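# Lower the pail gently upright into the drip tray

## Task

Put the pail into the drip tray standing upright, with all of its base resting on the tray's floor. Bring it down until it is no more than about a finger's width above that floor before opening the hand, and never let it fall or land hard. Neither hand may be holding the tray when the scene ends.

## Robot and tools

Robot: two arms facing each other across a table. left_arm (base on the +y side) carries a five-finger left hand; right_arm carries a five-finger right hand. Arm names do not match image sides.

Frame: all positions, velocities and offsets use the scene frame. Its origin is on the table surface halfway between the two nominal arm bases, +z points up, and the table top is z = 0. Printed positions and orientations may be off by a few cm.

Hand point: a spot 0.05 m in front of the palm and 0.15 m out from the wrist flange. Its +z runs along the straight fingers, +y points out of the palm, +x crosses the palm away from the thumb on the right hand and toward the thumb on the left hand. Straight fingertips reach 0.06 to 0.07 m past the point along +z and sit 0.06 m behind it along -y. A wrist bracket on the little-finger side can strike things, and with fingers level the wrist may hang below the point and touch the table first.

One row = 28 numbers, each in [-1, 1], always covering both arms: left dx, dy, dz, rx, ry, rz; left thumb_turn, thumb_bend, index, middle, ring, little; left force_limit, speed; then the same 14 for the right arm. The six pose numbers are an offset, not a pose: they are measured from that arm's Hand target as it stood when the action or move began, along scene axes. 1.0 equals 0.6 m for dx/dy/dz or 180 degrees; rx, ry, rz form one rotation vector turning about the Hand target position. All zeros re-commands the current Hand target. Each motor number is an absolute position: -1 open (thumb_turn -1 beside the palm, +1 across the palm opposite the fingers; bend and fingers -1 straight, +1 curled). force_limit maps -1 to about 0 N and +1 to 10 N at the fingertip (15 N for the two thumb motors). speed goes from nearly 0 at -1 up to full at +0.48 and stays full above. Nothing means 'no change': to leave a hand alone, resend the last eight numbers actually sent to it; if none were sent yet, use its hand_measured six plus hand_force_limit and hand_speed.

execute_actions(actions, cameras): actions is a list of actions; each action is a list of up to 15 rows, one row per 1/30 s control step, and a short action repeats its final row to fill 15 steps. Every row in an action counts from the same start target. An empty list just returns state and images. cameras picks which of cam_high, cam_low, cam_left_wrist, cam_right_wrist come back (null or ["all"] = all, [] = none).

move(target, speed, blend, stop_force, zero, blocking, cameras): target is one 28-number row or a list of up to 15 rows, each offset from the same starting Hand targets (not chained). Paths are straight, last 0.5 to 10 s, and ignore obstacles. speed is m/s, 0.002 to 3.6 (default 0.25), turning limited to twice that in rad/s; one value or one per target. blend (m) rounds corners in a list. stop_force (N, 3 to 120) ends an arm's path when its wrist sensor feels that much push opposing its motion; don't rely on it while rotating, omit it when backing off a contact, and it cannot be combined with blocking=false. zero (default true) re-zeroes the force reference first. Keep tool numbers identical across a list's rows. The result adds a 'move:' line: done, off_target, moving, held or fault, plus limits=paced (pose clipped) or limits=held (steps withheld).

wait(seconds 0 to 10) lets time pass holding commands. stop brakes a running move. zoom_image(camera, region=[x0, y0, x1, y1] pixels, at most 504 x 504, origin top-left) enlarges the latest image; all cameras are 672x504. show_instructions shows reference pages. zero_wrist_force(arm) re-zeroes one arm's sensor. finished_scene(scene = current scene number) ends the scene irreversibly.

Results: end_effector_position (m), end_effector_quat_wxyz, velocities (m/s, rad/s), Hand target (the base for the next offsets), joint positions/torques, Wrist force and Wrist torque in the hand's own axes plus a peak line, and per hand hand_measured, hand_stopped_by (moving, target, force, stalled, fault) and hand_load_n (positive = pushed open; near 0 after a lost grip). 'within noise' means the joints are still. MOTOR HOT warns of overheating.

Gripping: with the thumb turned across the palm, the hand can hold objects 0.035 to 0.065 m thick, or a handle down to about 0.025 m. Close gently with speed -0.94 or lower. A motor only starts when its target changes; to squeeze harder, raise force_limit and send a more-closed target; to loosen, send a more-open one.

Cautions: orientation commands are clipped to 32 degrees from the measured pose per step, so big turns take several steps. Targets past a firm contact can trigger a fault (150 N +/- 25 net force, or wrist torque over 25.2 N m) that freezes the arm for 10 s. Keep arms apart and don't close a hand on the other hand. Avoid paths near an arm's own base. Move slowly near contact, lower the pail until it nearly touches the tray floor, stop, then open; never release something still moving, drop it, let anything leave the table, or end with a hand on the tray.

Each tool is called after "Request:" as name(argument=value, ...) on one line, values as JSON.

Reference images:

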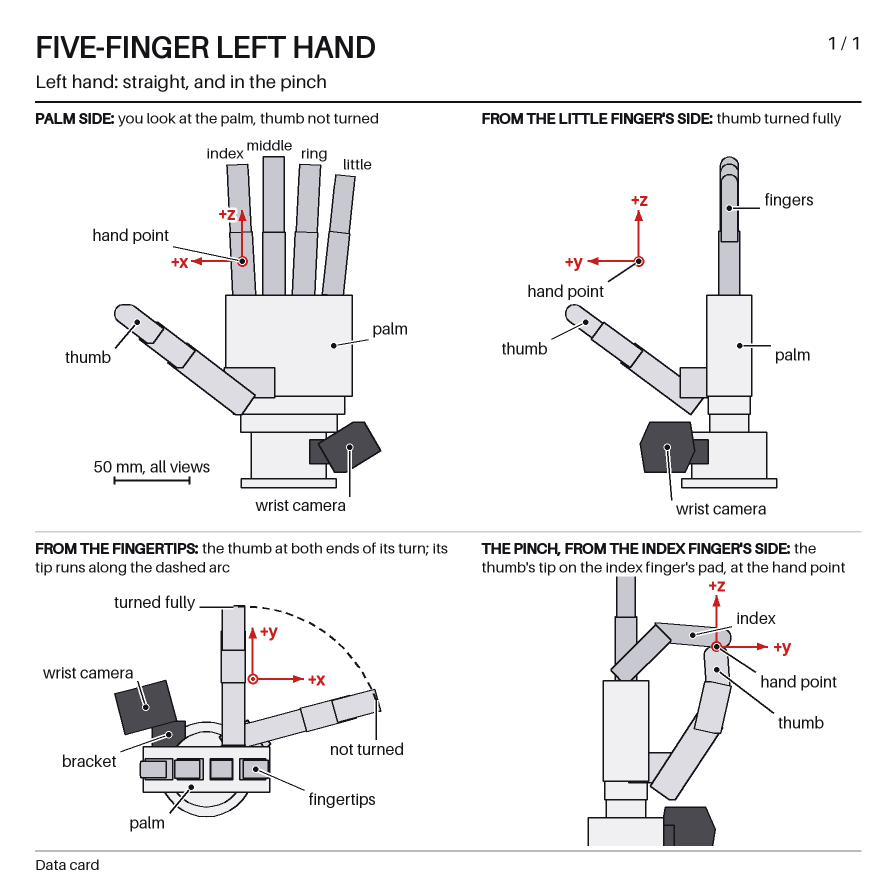

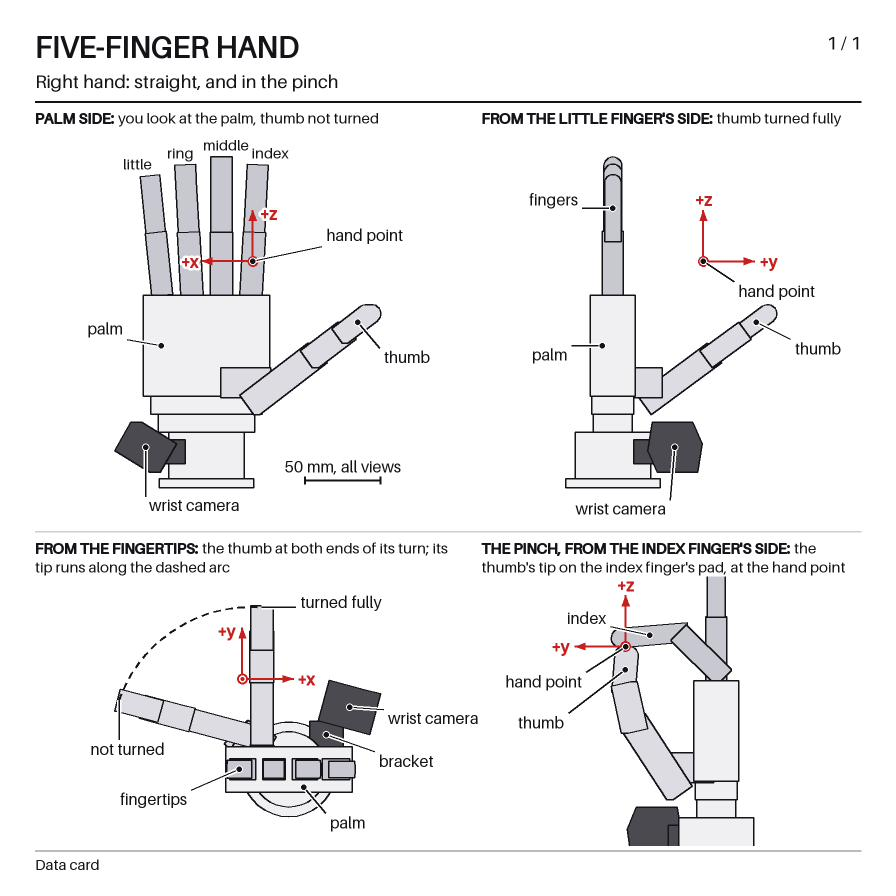

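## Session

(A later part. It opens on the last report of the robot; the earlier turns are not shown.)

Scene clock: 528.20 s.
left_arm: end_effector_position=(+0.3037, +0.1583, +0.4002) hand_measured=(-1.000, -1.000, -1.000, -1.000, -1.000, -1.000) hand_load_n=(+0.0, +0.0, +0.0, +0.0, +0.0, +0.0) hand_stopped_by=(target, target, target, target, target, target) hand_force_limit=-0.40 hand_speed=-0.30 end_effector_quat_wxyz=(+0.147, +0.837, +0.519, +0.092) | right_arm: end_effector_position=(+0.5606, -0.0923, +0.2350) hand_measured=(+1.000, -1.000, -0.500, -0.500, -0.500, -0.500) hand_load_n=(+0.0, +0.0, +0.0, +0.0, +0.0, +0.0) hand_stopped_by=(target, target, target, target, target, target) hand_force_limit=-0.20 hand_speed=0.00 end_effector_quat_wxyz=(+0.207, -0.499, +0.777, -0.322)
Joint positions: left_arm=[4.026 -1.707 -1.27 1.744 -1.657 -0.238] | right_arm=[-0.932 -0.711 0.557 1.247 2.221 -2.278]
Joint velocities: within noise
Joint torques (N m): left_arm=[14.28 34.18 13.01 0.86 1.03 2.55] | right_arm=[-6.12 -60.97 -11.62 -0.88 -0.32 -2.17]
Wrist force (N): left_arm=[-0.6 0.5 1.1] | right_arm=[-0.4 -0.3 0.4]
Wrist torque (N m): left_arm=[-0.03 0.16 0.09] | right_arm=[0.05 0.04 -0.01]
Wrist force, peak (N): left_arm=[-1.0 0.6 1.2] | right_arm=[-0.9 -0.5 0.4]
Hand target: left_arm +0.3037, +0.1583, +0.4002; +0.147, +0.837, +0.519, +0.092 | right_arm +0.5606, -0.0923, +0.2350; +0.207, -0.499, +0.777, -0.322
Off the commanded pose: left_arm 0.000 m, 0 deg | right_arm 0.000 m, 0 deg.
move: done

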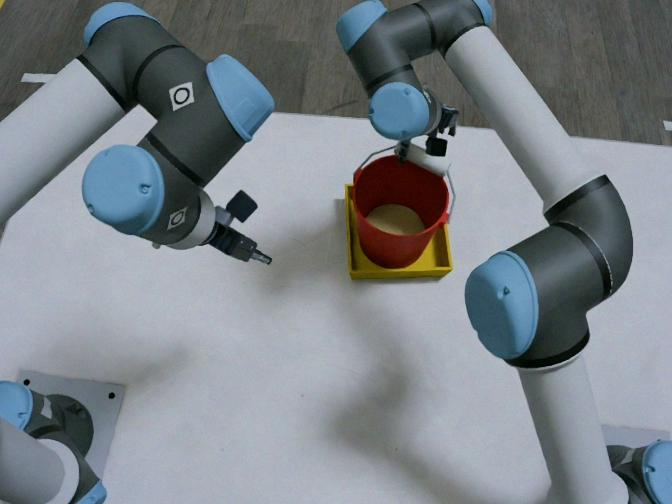

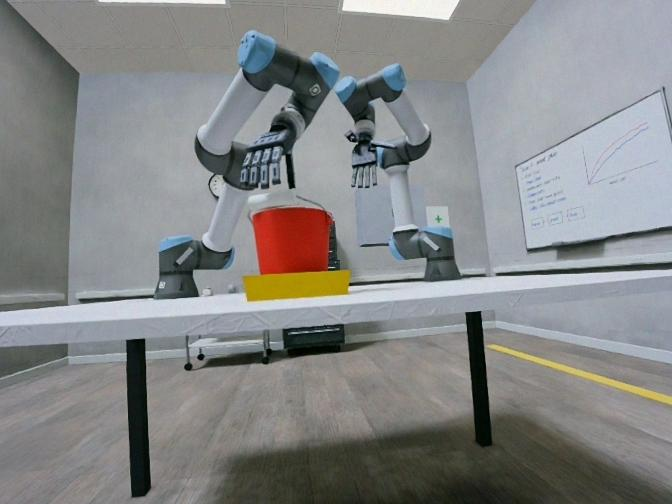

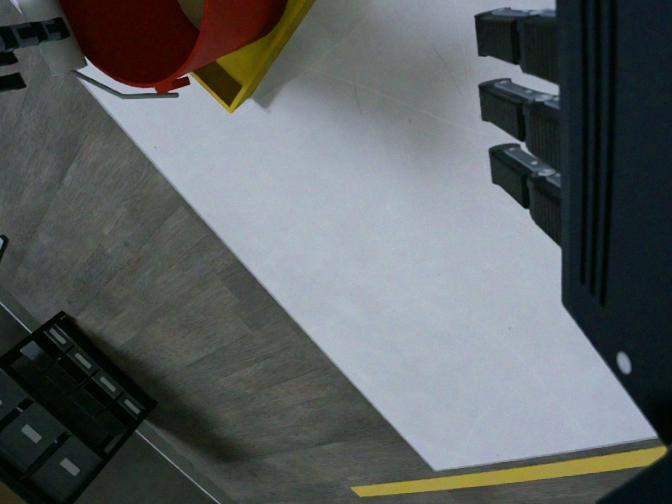

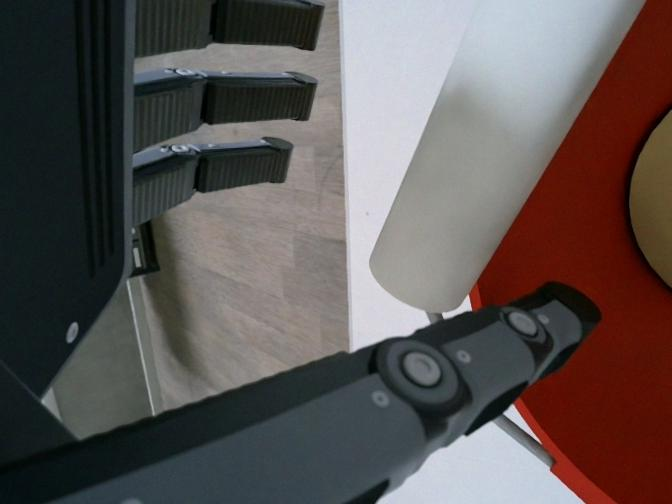

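Request:
move(target=[0,0,0,0,0,0, -1,-1,-1,-1,-1,-1,-0.4,-0.3, 0.003,-0.0014,-0.05,0,0,0, 1,-1,-0.5,-0.5,-0.5,-0.5,-0.2,0], speed=0.05, stop_force=4)

Scene clock: 531.27 s.
left_arm: end_effector_position=(+0.3037, +0.1583, +0.4002) hand_measured=(-1.000, -1.000, -1.000, -1.000, -1.000, -1.000) hand_load_n=(+0.0, +0.0, +0.0, +0.0, +0.0, +0.0) hand_stopped_by=(target, target, target, target, target, target) hand_force_limit=-0.40 hand_speed=-0.30 end_effector_quat_wxyz=(+0.147, +0.837, +0.519, +0.092) | right_arm: end_effector_position=(+0.5624, -0.0932, +0.2050) hand_measured=(+1.000, -1.000, -0.500, -0.500, -0.500, -0.500) hand_load_n=(+0.0, +0.0, +0.0, +0.0, +0.0, +0.0) hand_stopped_by=(target, target, target, target, target, target) hand_force_limit=-0.20 hand_speed=0.00 end_effector_quat_wxyz=(+0.207, -0.499, +0.777, -0.322)
Joint positions: left_arm=[4.026 -1.707 -1.27 1.744 -1.657 -0.238] | right_arm=[-0.934 -0.723 0.654 1.159 2.22 -2.282]
Joint velocities: within noise
Joint torques (N m): left_arm=[14.27 32.24 12.32 0.54 1.2 2.41] | right_arm=[-6.9 -62.25 -11.31 -1.2 -0.46 -2.1]
Wrist force (N): left_arm=[-0.8 0.4 1.0] | right_arm=[-0.4 -0.2 0.2]
Wrist torque (N m): left_arm=[-0.05 0.19 0.07] | right_arm=[0.07 0.05 -0.01]
Wrist force, peak (N): left_arm=[-0.9 0.8 1.2] | right_arm=[-0.4 -0.7 -0.2]
Hand target: left_arm +0.3037, +0.1583, +0.4002; +0.147, +0.837, +0.519, +0.092 | right_arm +0.5624, -0.0932, +0.2050; +0.207, -0.499, +0.777, -0.322
Off the commanded pose: left_arm 0.000 m, 0 deg | right_arm 0.000 m, 0 deg.
move: done

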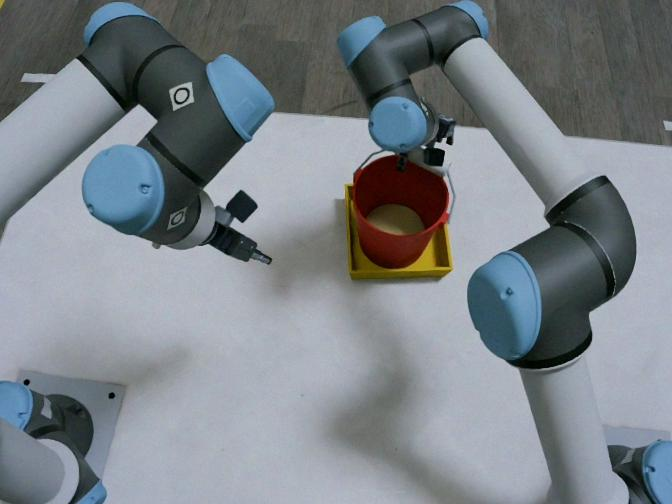

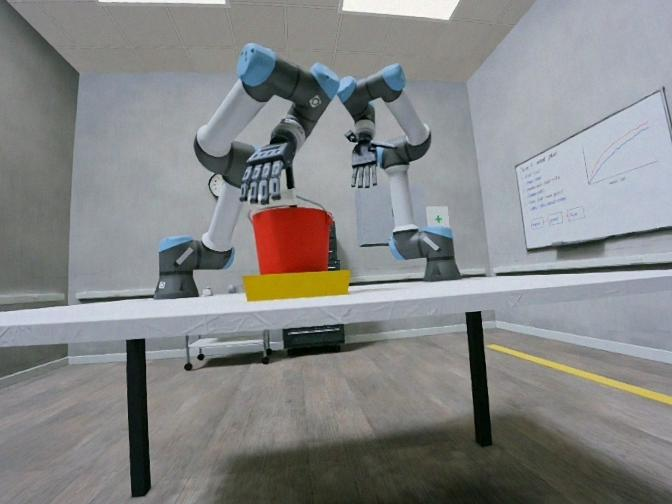

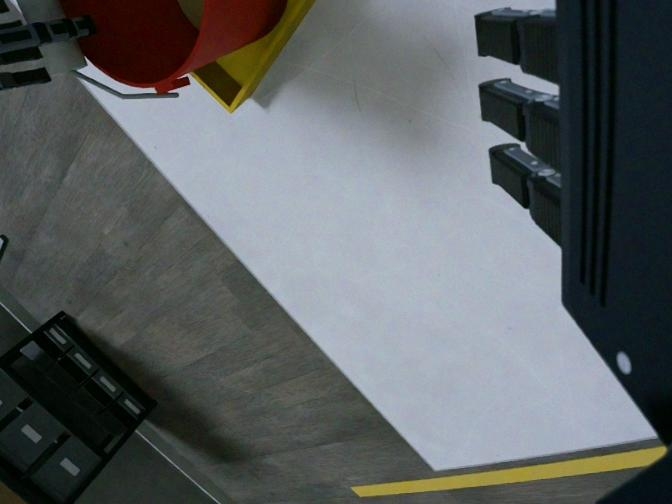

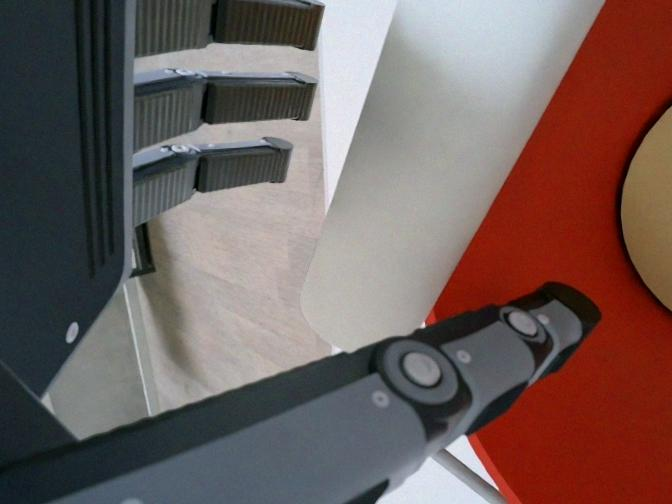

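Request:
move(target=[0,0,0,0,0,0, -1,-1,-1,-1,-1,-1,-0.4,-0.3, 0,0,0,0,0,0, 1,-1,0.1,-0.35,-0.35,0.1,-0.6,-0.6], speed=0.05, cameras=["cam_right_wrist","cam_low"])

Scene clock: 538.90 s.
left_arm: end_effector_position=(+0.3037, +0.1583, +0.4002) hand_measured=(-1.000, -1.000, -1.000, -1.000, -1.000, -1.000) hand_load_n=(+0.0, +0.0, +0.0, +0.0, +0.0, +0.0) hand_stopped_by=(target, target, target, target, target, target) hand_force_limit=-0.40 hand_speed=-0.30 end_effector_quat_wxyz=(+0.147, +0.837, +0.519, +0.092) | right_arm: end_effector_position=(+0.5624, -0.0932, +0.2050) hand_measured=(+1.000, -1.000, +0.100, -0.350, -0.350, +0.100) hand_load_n=(+0.0, +0.0, +0.0, +0.0, +0.0, +0.0) hand_stopped_by=(target, target, target, target, target, target) hand_force_limit=-0.60 hand_speed=-0.60 end_effector_quat_wxyz=(+0.207, -0.499, +0.777, -0.322)
Joint positions: left_arm=[4.026 -1.707 -1.27 1.744 -1.657 -0.238] | right_arm=[-0.934 -0.723 0.654 1.159 2.22 -2.282]
Joint velocities: within noise
Joint torques (N m): left_arm=[13.89 33.3 14.18 0.6 1.08 2.69] | right_arm=[-5.43 -61.17 -13.47 -0.59 0.29 -2.28]
Wrist force (N): left_arm=[-1.1 0.2 1.2] | right_arm=[-0.5 -0.2 0.1]
Wrist torque (N m): left_arm=[-0.07 0.23 0.06] | right_arm=[0.08 0.06 -0.01]
Wrist force, peak (N): left_arm=[-0.9 0.4 1.3] | right_arm=[-0.6 -0.5 0.4]
Hand target: left_arm +0.3037, +0.1583, +0.4002; +0.147, +0.837, +0.519, +0.092 | right_arm +0.5624, -0.0932, +0.2050; +0.207, -0.499, +0.777, -0.322
Off the commanded pose: left_arm 0.000 m, 0 deg | right_arm 0.000 m, 0 deg.
move: done
Images, in order (width x height): cam_low 672x504, cam_right_wrist 672x504.

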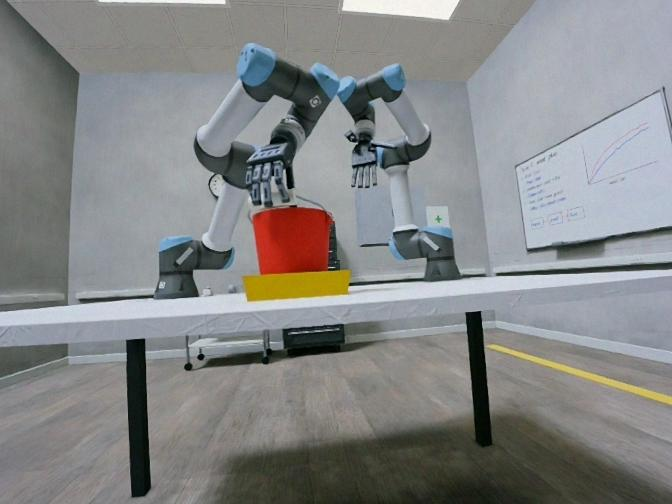

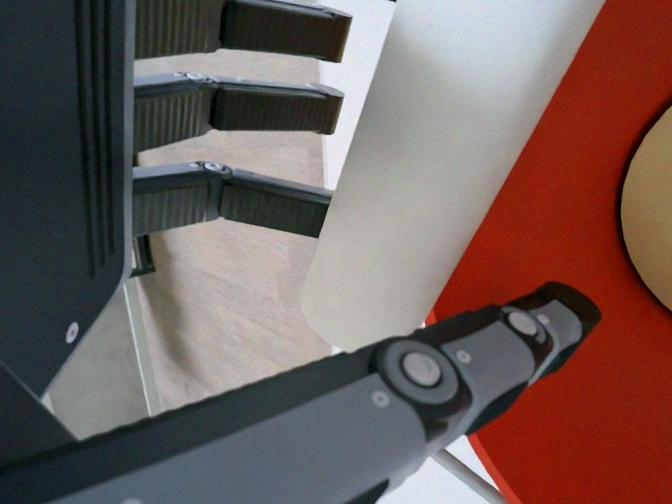

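Request:
move(target=[[0,0,0,0,0,0, -1,-1,-1,-1,-1,-1,-0.4,-0.3, -0.0105,0.0048,0.0093,0,0,0, 1,-1,0.1,-0.35,-0.35,0.1,-0.6,-0.6],[0,0,0,0,0,0, -1,-1,-1,-1,-1,-1,-0.4,-0.3, -0.0282,0.0129,0.0178,0,0,0, 1,-1,0.1,-0.35,-0.35,0.1,-0.6,-0.6],[0,0,0,0,0,0, -1,-1,-1,-1,-1,-1,-0.4,-0.3, -0.067,0.0306,0.0235,0,0,0, 1,-1,0.1,-0.35,-0.35,0.1,-0.6,-0.6]], speed=0.03, stop_force=6)

Scene clock: 544.10 s.
left_arm: end_effector_position=(+0.3037, +0.1583, +0.4002) hand_measured=(-1.000, -1.000, -1.000, -1.000, -1.000, -1.000) hand_load_n=(+0.0, +0.0, +0.0, +0.0, +0.0, +0.0) hand_stopped_by=(target, target, target, target, target, target) hand_force_limit=-0.40 hand_speed=-0.30 end_effector_quat_wxyz=(+0.147, +0.837, +0.519, +0.092) | right_arm: end_effector_position=(+0.5222, -0.0748, +0.2191) hand_measured=(+1.000, -1.000, +0.100, -0.350, -0.350, +0.100) hand_load_n=(+0.0, +0.0, +0.5, +0.0, +0.0, +0.0) hand_stopped_by=(target, target, target, target, target, target) hand_force_limit=-0.60 hand_speed=-0.60 end_effector_quat_wxyz=(+0.207, -0.499, +0.777, -0.322)
Joint positions: left_arm=[4.026 -1.707 -1.27 1.744 -1.657 -0.238] | right_arm=[-0.872 -0.763 0.701 1.196 2.247 -2.21]
Joint velocities: within noise
Joint torques (N m): left_arm=[13.55 32.06 13.06 0.28 0.96 2.54] | right_arm=[7.56 -59.86 -11.79 3.79 2.44 2.51]
Wrist force (N): left_arm=[-0.9 0.4 1.1] | right_arm=[0.0 -0.3 0.7]
Wrist torque (N m): left_arm=[-0.05 0.19 0.08] | right_arm=[0.09 -0.05 -0.02]
Wrist force, peak (N): left_arm=[-1.0 0.6 1.3] | right_arm=[-0.6 -1.3 1.0]
Hand target: left_arm +0.3037, +0.1583, +0.4002; +0.147, +0.837, +0.519, +0.092 | right_arm +0.5222, -0.0748, +0.2191; +0.207, -0.499, +0.777, -0.322
Off the commanded pose: left_arm 0.000 m, 0 deg | right_arm 0.000 m, 0 deg.
move: done

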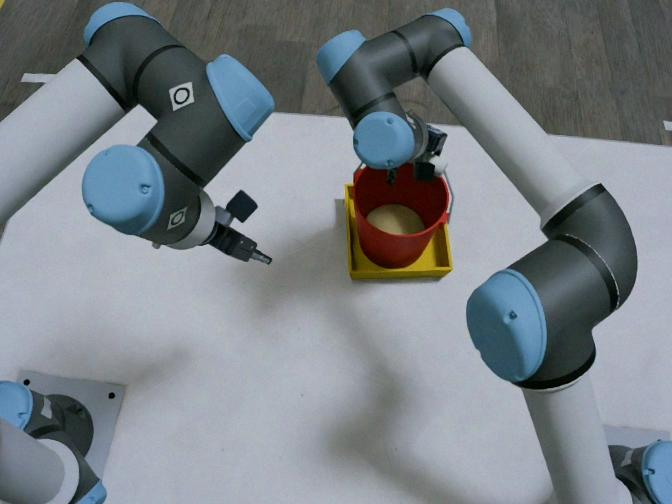

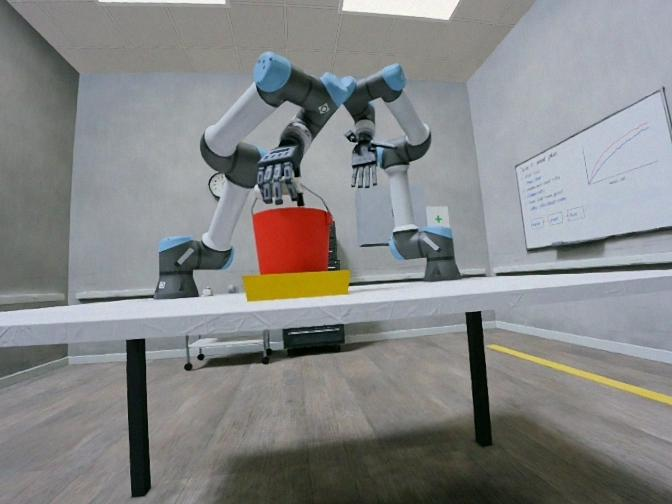

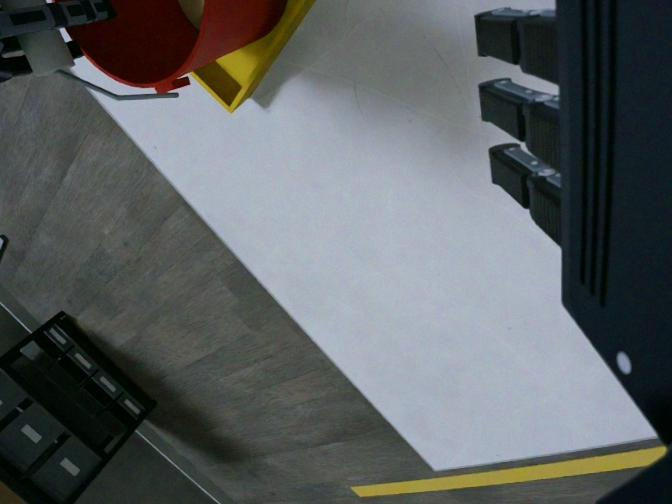

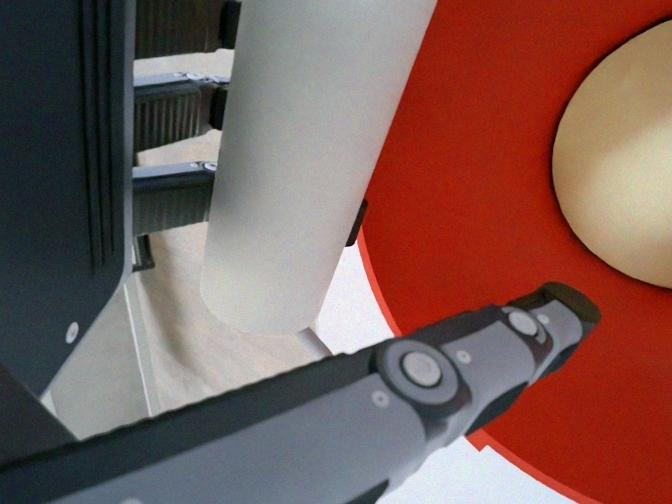

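Request:
move(target=[[0,0,0,0,0,0, -1,-1,-1,-1,-1,-1,-0.4,-0.3, -0.0482,0.022,-0.0033,0,0,0, 1,-1,0.4,0.4,0.4,0.4,-0.4,-0.8],[0,0,0,0,0,0, -1,-1,-1,-1,-1,-1,-0.4,-0.3, -0.0482,0.022,-0.0083,0,0,0, 1,-1,0.8,0.8,0.8,0.8,-0.4,-0.85],[0,0,0,0,0,0, -1,-1,-1,-1,-1,-1,-0.4,-0.3, -0.0482,0.022,-0.0083,0,0,0, 1,0.5,0.8,0.8,0.8,0.8,-0.6,-0.85]], speed=0.03)

Scene clock: 550.80 s.
left_arm: end_effector_position=(+0.3037, +0.1583, +0.4002) hand_measured=(-1.000, -1.000, -1.000, -1.000, -1.000, -1.000) hand_load_n=(+0.0, +0.0, +0.0, +0.0, +0.0, +0.0) hand_stopped_by=(target, target, target, target, target, target) hand_force_limit=-0.40 hand_speed=-0.30 end_effector_quat_wxyz=(+0.147, +0.837, +0.519, +0.092) | right_arm: end_effector_position=(+0.4933, -0.0616, +0.2141) hand_measured=(+1.000, -0.530, +0.758, +0.746, +0.732, +0.798) hand_load_n=(+2.0, +3.0, +4.0, +0.0, +0.0, +5.5) hand_stopped_by=(target, force, force, force, force, force) hand_force_limit=-0.60 hand_speed=-0.85 end_effector_quat_wxyz=(+0.207, -0.499, +0.777, -0.322)
Joint positions: left_arm=[4.026 -1.707 -1.27 1.744 -1.657 -0.238] | right_arm=[-0.825 -0.787 0.764 1.192 2.266 -2.155]
Joint velocities: within noise
Joint torques (N m): left_arm=[13.04 33.03 13.9 0.54 1.01 2.5] | right_arm=[2.14 -58.3 -26.17 3.62 0.85 2.04]
Wrist force (N): left_arm=[-0.8 0.6 1.1] | right_arm=[0.1 5.7 6.2]
Wrist torque (N m): left_arm=[-0.02 0.18 0.08] | right_arm=[0.19 -0.28 0.15]
Wrist force, peak (N): left_arm=[-1.0 0.6 1.2] | right_arm=[0.1 6.0 6.3]
Hand target: left_arm +0.3037, +0.1583, +0.4002; +0.147, +0.837, +0.519, +0.092 | right_arm +0.4933, -0.0616, +0.2141; +0.207, -0.499, +0.777, -0.322
Off the commanded pose: left_arm 0.000 m, 0 deg | right_arm 0.000 m, 0 deg.
move: done

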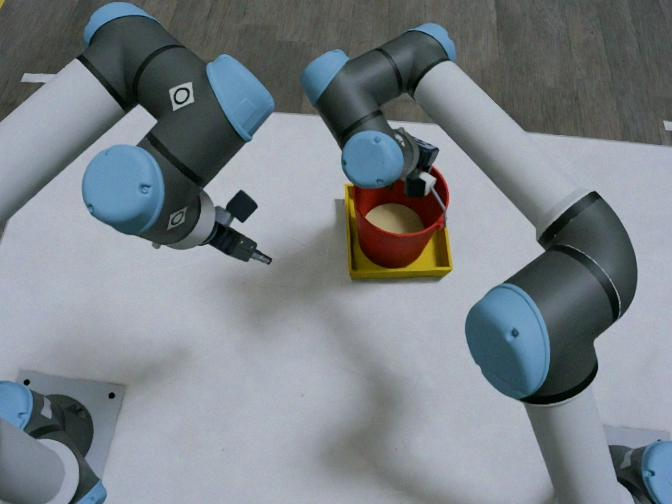

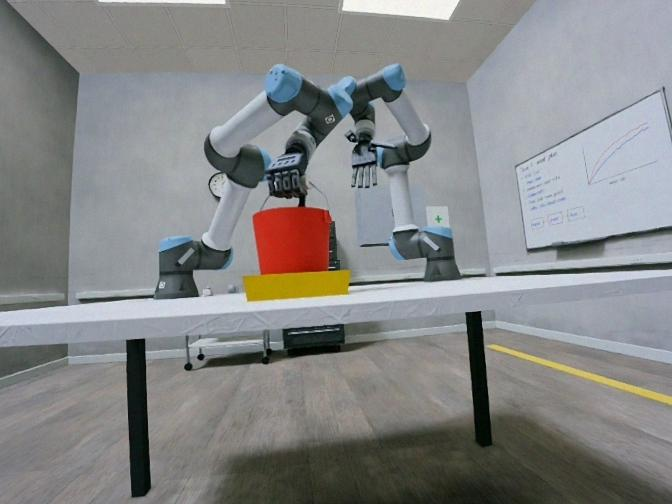

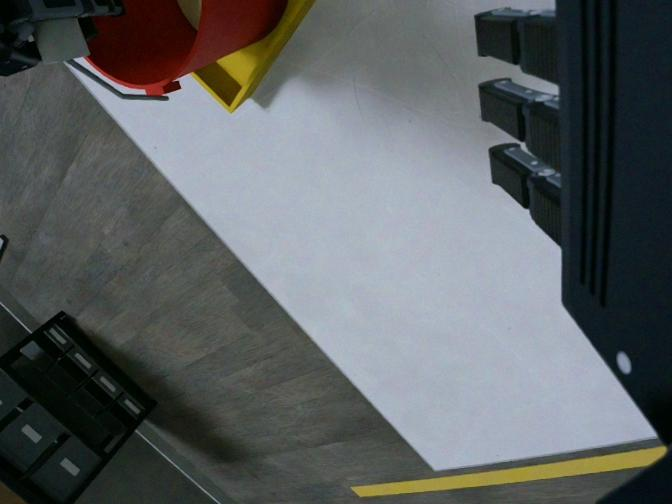

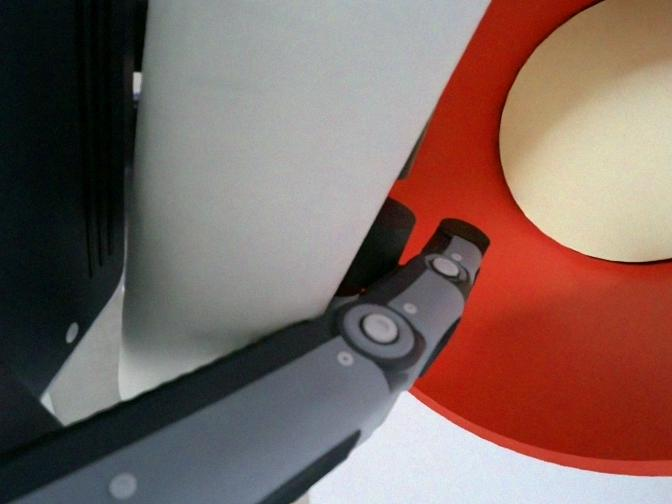

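Request:
move(target=[[0,0,0,0,0,0, -1,-1,-1,-1,-1,-1,-0.4,-0.3, 0,0,0.1,0,0,0, 1,0.5,0.8,0.8,0.8,0.8,-0.6,-0.85],[0,0,0,0,0,0, -1,-1,-1,-1,-1,-1,-0.4,-0.3, 0,0,0.0167,0,0,0, 1,0.5,0.8,0.8,0.8,0.8,-0.6,-0.85]], speed=0.12)

Request:
move(target=[0,0,0,0,0,0, -1,-1,-1,-1,-1,-1,-0.4,-0.3, 0,0,-0.04,0,0,0, 1,0.5,0.8,0.8,0.8,0.8,-0.6,-0.85], speed=0.015, stop_force=6.5)

Scene clock: 554.63 s.
left_arm: end_effector_position=(+0.3037, +0.1583, +0.4002) hand_measured=(-1.000, -1.000, -1.000, -1.000, -1.000, -1.000) hand_load_n=(+0.0, +0.0, +0.0, +0.0, +0.0, +0.0) hand_stopped_by=(target, target, target, target, target, target) hand_force_limit=-0.40 hand_speed=-0.30 end_effector_quat_wxyz=(+0.147, +0.837, +0.519, +0.092) | right_arm: end_effector_position=(+0.4933, -0.0616, +0.2242) hand_measured=(+1.000, -0.530, +0.758, +0.746, +0.732, +0.798) hand_load_n=(+2.0, +3.0, +4.0, +0.0, +0.0, +5.5) hand_stopped_by=(target, force, force, force, force, force) hand_force_limit=-0.60 hand_speed=-0.85 end_effector_quat_wxyz=(+0.207, -0.499, +0.777, -0.322)
Joint positions: left_arm=[4.026 -1.707 -1.27 1.744 -1.657 -0.238] | right_arm=[-0.825 -0.786 0.736 1.219 2.266 -2.155]
Joint velocities: within noise
Joint torques (N m): left_arm=[13.6 32.02 12.89 0.16 1.09 2.47] | right_arm=[-5.35 -64.33 -13.21 -0.22 0.62 -2.46]
Wrist force (N): left_arm=[-0.9 0.5 1.0] | right_arm=[0.0 5.7 6.2]
Wrist torque (N m): left_arm=[-0.04 0.20 0.07] | right_arm=[0.20 -0.27 0.15]
Wrist force, peak (N): left_arm=[-0.9 0.5 1.4] | right_arm=[0.0 6.9 7.4]
Hand target: left_arm +0.3037, +0.1583, +0.4002; +0.147, +0.837, +0.519, +0.092 | right_arm +0.4933, -0.0616, +0.2241; +0.207, -0.499, +0.777, -0.322
Off the commanded pose: left_arm 0.000 m, 0 deg | right_arm 0.000 m, 0 deg.
move: done

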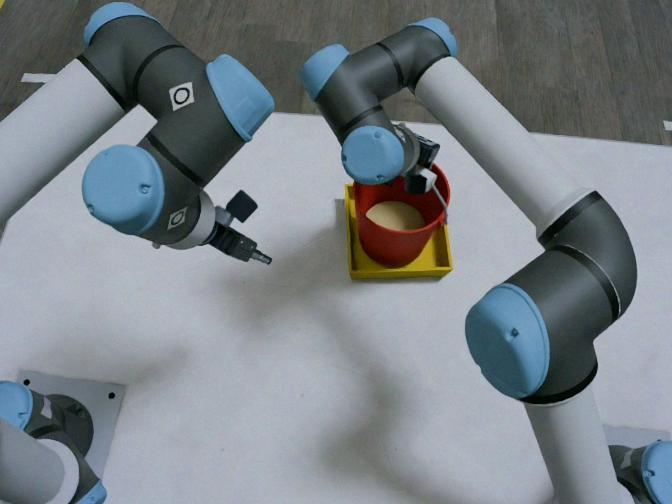

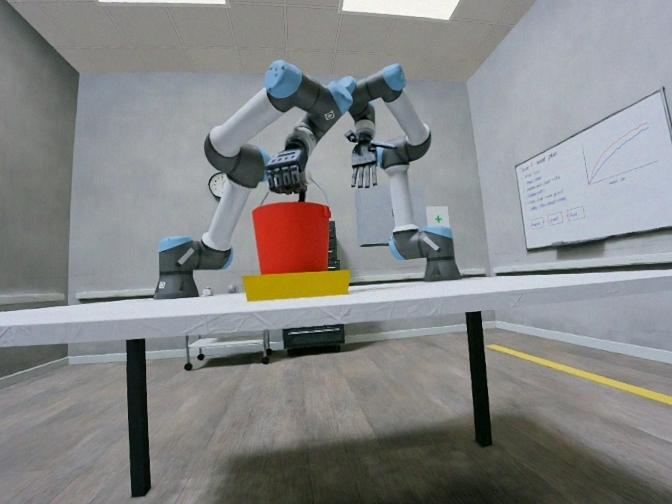

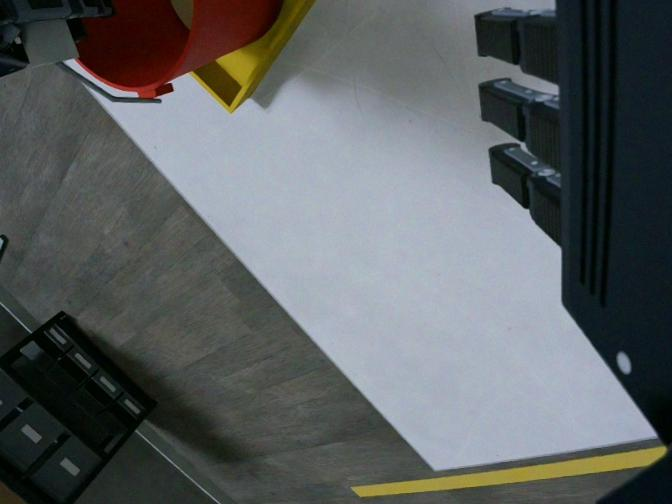

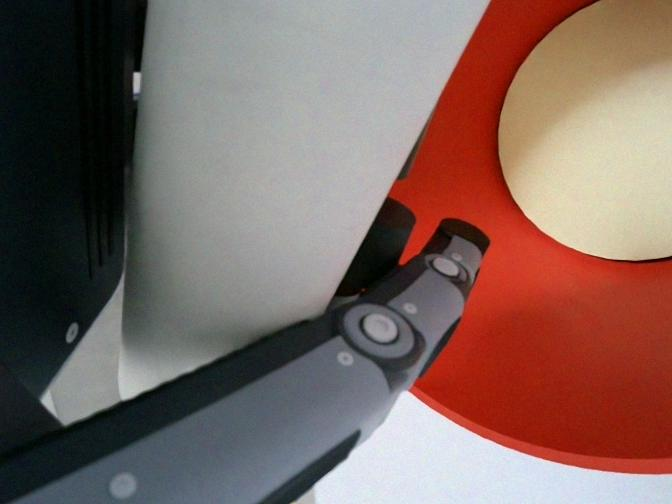

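Scene clock: 556.43 s.
left_arm: end_effector_position=(+0.3037, +0.1583, +0.4002) hand_measured=(-1.000, -1.000, -1.000, -1.000, -1.000, -1.000) hand_load_n=(+0.0, +0.0, +0.0, +0.0, +0.0, +0.0) hand_stopped_by=(target, target, target, target, target, target) hand_force_limit=-0.40 hand_speed=-0.30 end_effector_quat_wxyz=(+0.147, +0.837, +0.519, +0.092) | right_arm: end_effector_position=(+0.4933, -0.0616, +0.2123) hand_measured=(+1.000, -0.530, +0.760, +0.746, +0.732, +0.798) hand_load_n=(+1.0, +2.5, +2.0, +0.0, +0.0, +2.5) hand_stopped_by=(target, force, force, force, force, force) hand_force_limit=-0.60 hand_speed=-0.85 end_effector_quat_wxyz=(+0.207, -0.499, +0.777, -0.322)
Joint positions: left_arm=[4.026 -1.707 -1.27 1.744 -1.657 -0.238] | right_arm=[-0.825 -0.787 0.769 1.187 2.266 -2.155]
Joint velocities: within noise
Joint torques (N m): left_arm=[13.34 30.58 14.07 0.23 1 2.42] | right_arm=[-4.43 -44.15 -26.04 4.05 1.18 0.79]
Wrist force (N): left_arm=[-1.1 0.4 1.0] | right_arm=[0.4 3.6 4.0]
Wrist torque (N m): left_arm=[-0.03 0.24 0.05] | right_arm=[0.13 -0.19 0.06]
Wrist force, peak (N): left_arm=[-1.0 0.5 1.3] | right_arm=[0.2 6.0 6.3]
Hand target: left_arm +0.3037, +0.1583, +0.4002; +0.147, +0.837, +0.519, +0.092 | right_arm +0.4933, -0.0616, +0.2123; +0.207, -0.499, +0.777, -0.322 (not the last commanded pose)
Off the commanded pose: left_arm 0.000 m, 0 deg | right_arm 0.012 m, 0 deg.
move: contact (right_arm)

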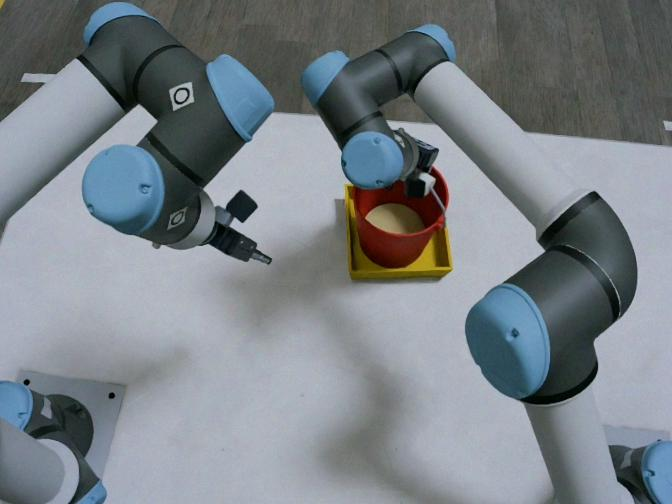

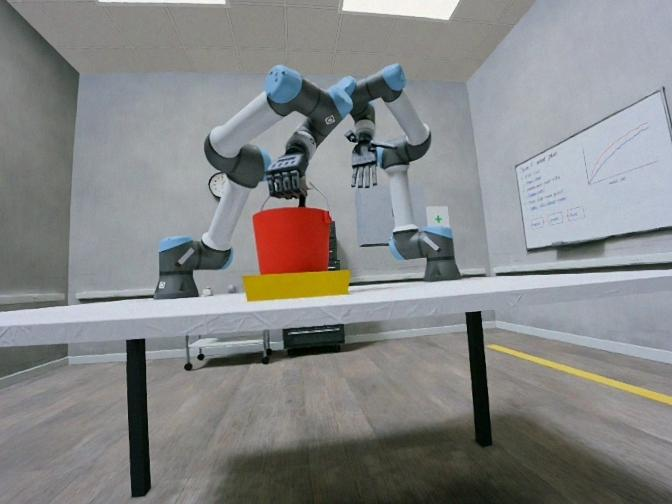

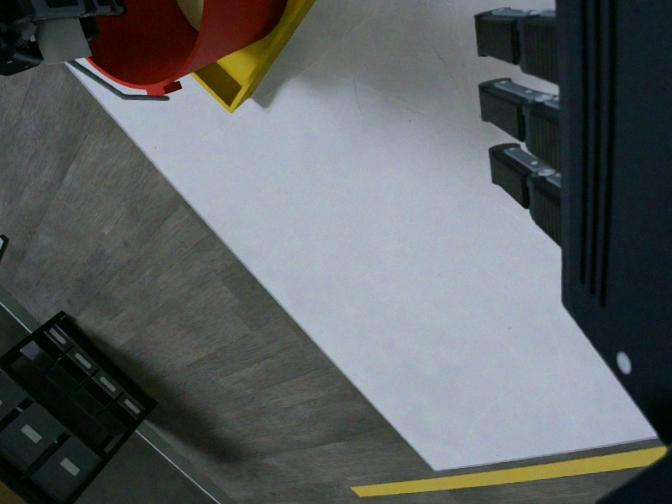

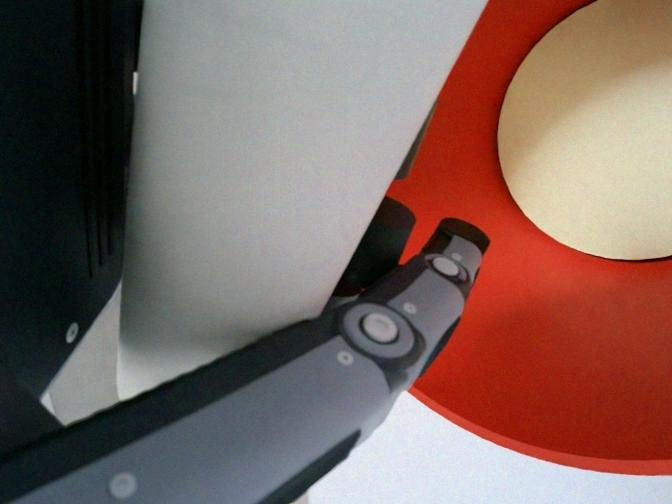

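Request:
move(target=[[0,0,0,0,0,0, -1,-1,-1,-1,-1,-1,-0.4,-0.3, 0,0,-0.005,0,0,0, 1,0.5,0.8,0.8,0.8,0.8,-0.6,-0.85],[0,0,0,0,0,0, -1,-1,-1,-1,-1,-1,-0.4,-0.3, 0,0,-0.005,0,0,0, 1,-1,0.3,0.3,0.3,0.3,-0.4,-0.5],[0,0,0,0,0,0, -1,-1,-1,-1,-1,-1,-0.4,-0.3, 0,0,-0.005,0,0,0, 1,-1,-0.8,-0.8,-0.8,-0.8,-0.4,-0.3],[0,0,0,0,0,0, -1,-1,-1,-1,-1,-1,-0.4,-0.3, -0.139,0.0635,0.148,0,0,0, 1,-1,-0.8,-0.8,-0.8,-0.8,-0.4,-0.3],[0,0,0,0,0,0, -1,-1,-1,-1,-1,-1,-0.4,-0.3, -0.2,-0.05,0.4,0,0,0, 1,-1,-0.8,-0.8,-0.8,-0.8,-0.4,-0.3]], speed=[0.01,0.05,0.05,0.08,0.25])

Scene clock: 568.47 s.
left_arm: end_effector_position=(+0.3037, +0.1583, +0.4002) hand_measured=(-1.000, -1.000, -1.000, -1.000, -1.000, -1.000) hand_load_n=(+0.0, +0.0, +0.0, +0.0, +0.0, +0.0) hand_stopped_by=(target, target, target, target, target, target) hand_force_limit=-0.40 hand_speed=-0.30 end_effector_quat_wxyz=(+0.147, +0.837, +0.519, +0.092) | right_arm: end_effector_position=(+0.3733, -0.0916, +0.4522) hand_measured=(+1.000, -1.000, -0.800, -0.800, -0.800, -0.800) hand_load_n=(+0.0, +0.0, +0.0, +0.0, +0.0, +0.0) hand_stopped_by=(target, target, target, target, target, target) hand_force_limit=-0.40 hand_speed=-0.30 end_effector_quat_wxyz=(+0.207, -0.499, +0.777, -0.322)
Joint positions: left_arm=[4.026 -1.707 -1.27 1.744 -1.657 -0.238] | right_arm=[-0.715 -0.87 0.29 1.839 2.305 -2.018]
Joint velocities: within noise
Joint torques (N m): left_arm=[13.66 30.61 13.83 0.17 0.81 2.27] | right_arm=[-5.83 -28.15 -19.82 4.08 -0.1 2.43]
Wrist force (N): left_arm=[-1.0 0.4 1.1] | right_arm=[-0.3 -1.2 -0.2]
Wrist torque (N m): left_arm=[-0.05 0.21 0.07] | right_arm=[-0.18 0.05 -0.12]
Wrist force, peak (N): left_arm=[-1.0 0.7 1.3] | right_arm=[0.6 3.8 4.4]
Hand target: left_arm +0.3037, +0.1583, +0.4002; +0.147, +0.837, +0.519, +0.092 | right_arm +0.3733, -0.0916, +0.4523; +0.207, -0.499, +0.777, -0.322
Off the commanded pose: left_arm 0.000 m, 0 deg | right_arm 0.000 m, 0 deg.
move: done

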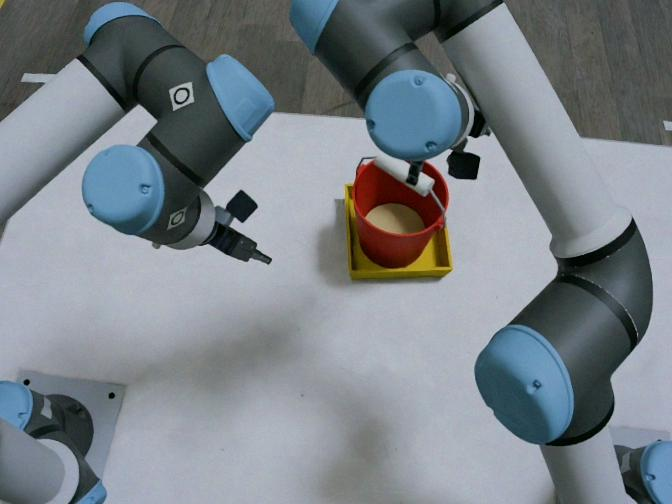

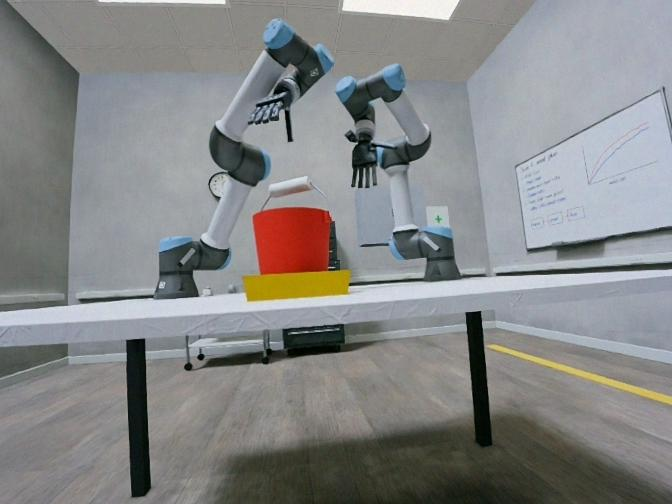

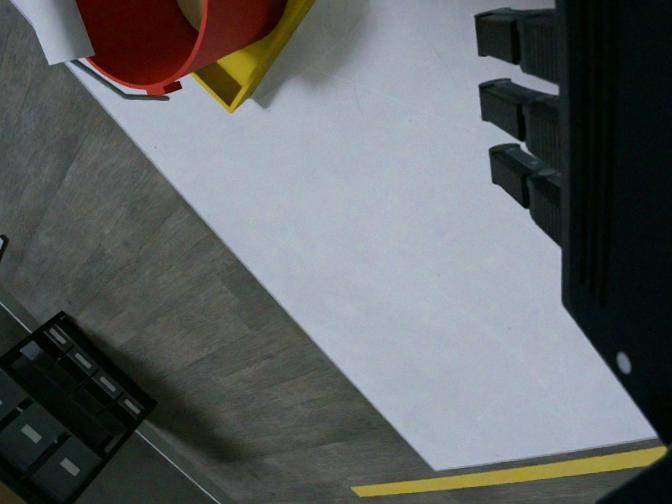

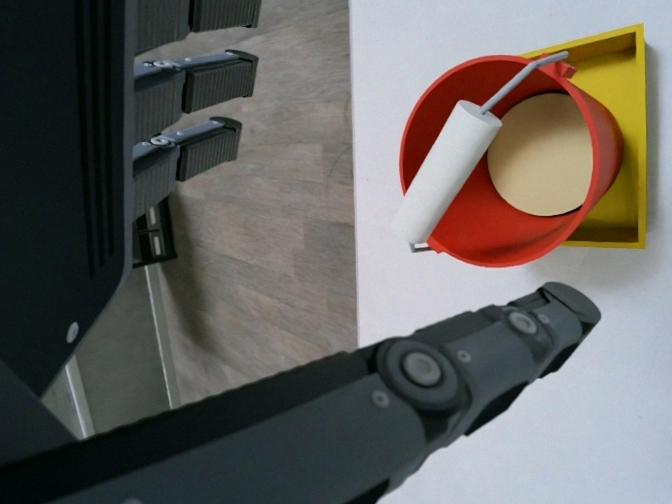

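Request:
finished_scene(scene=1)

The scene is finished: the task was done.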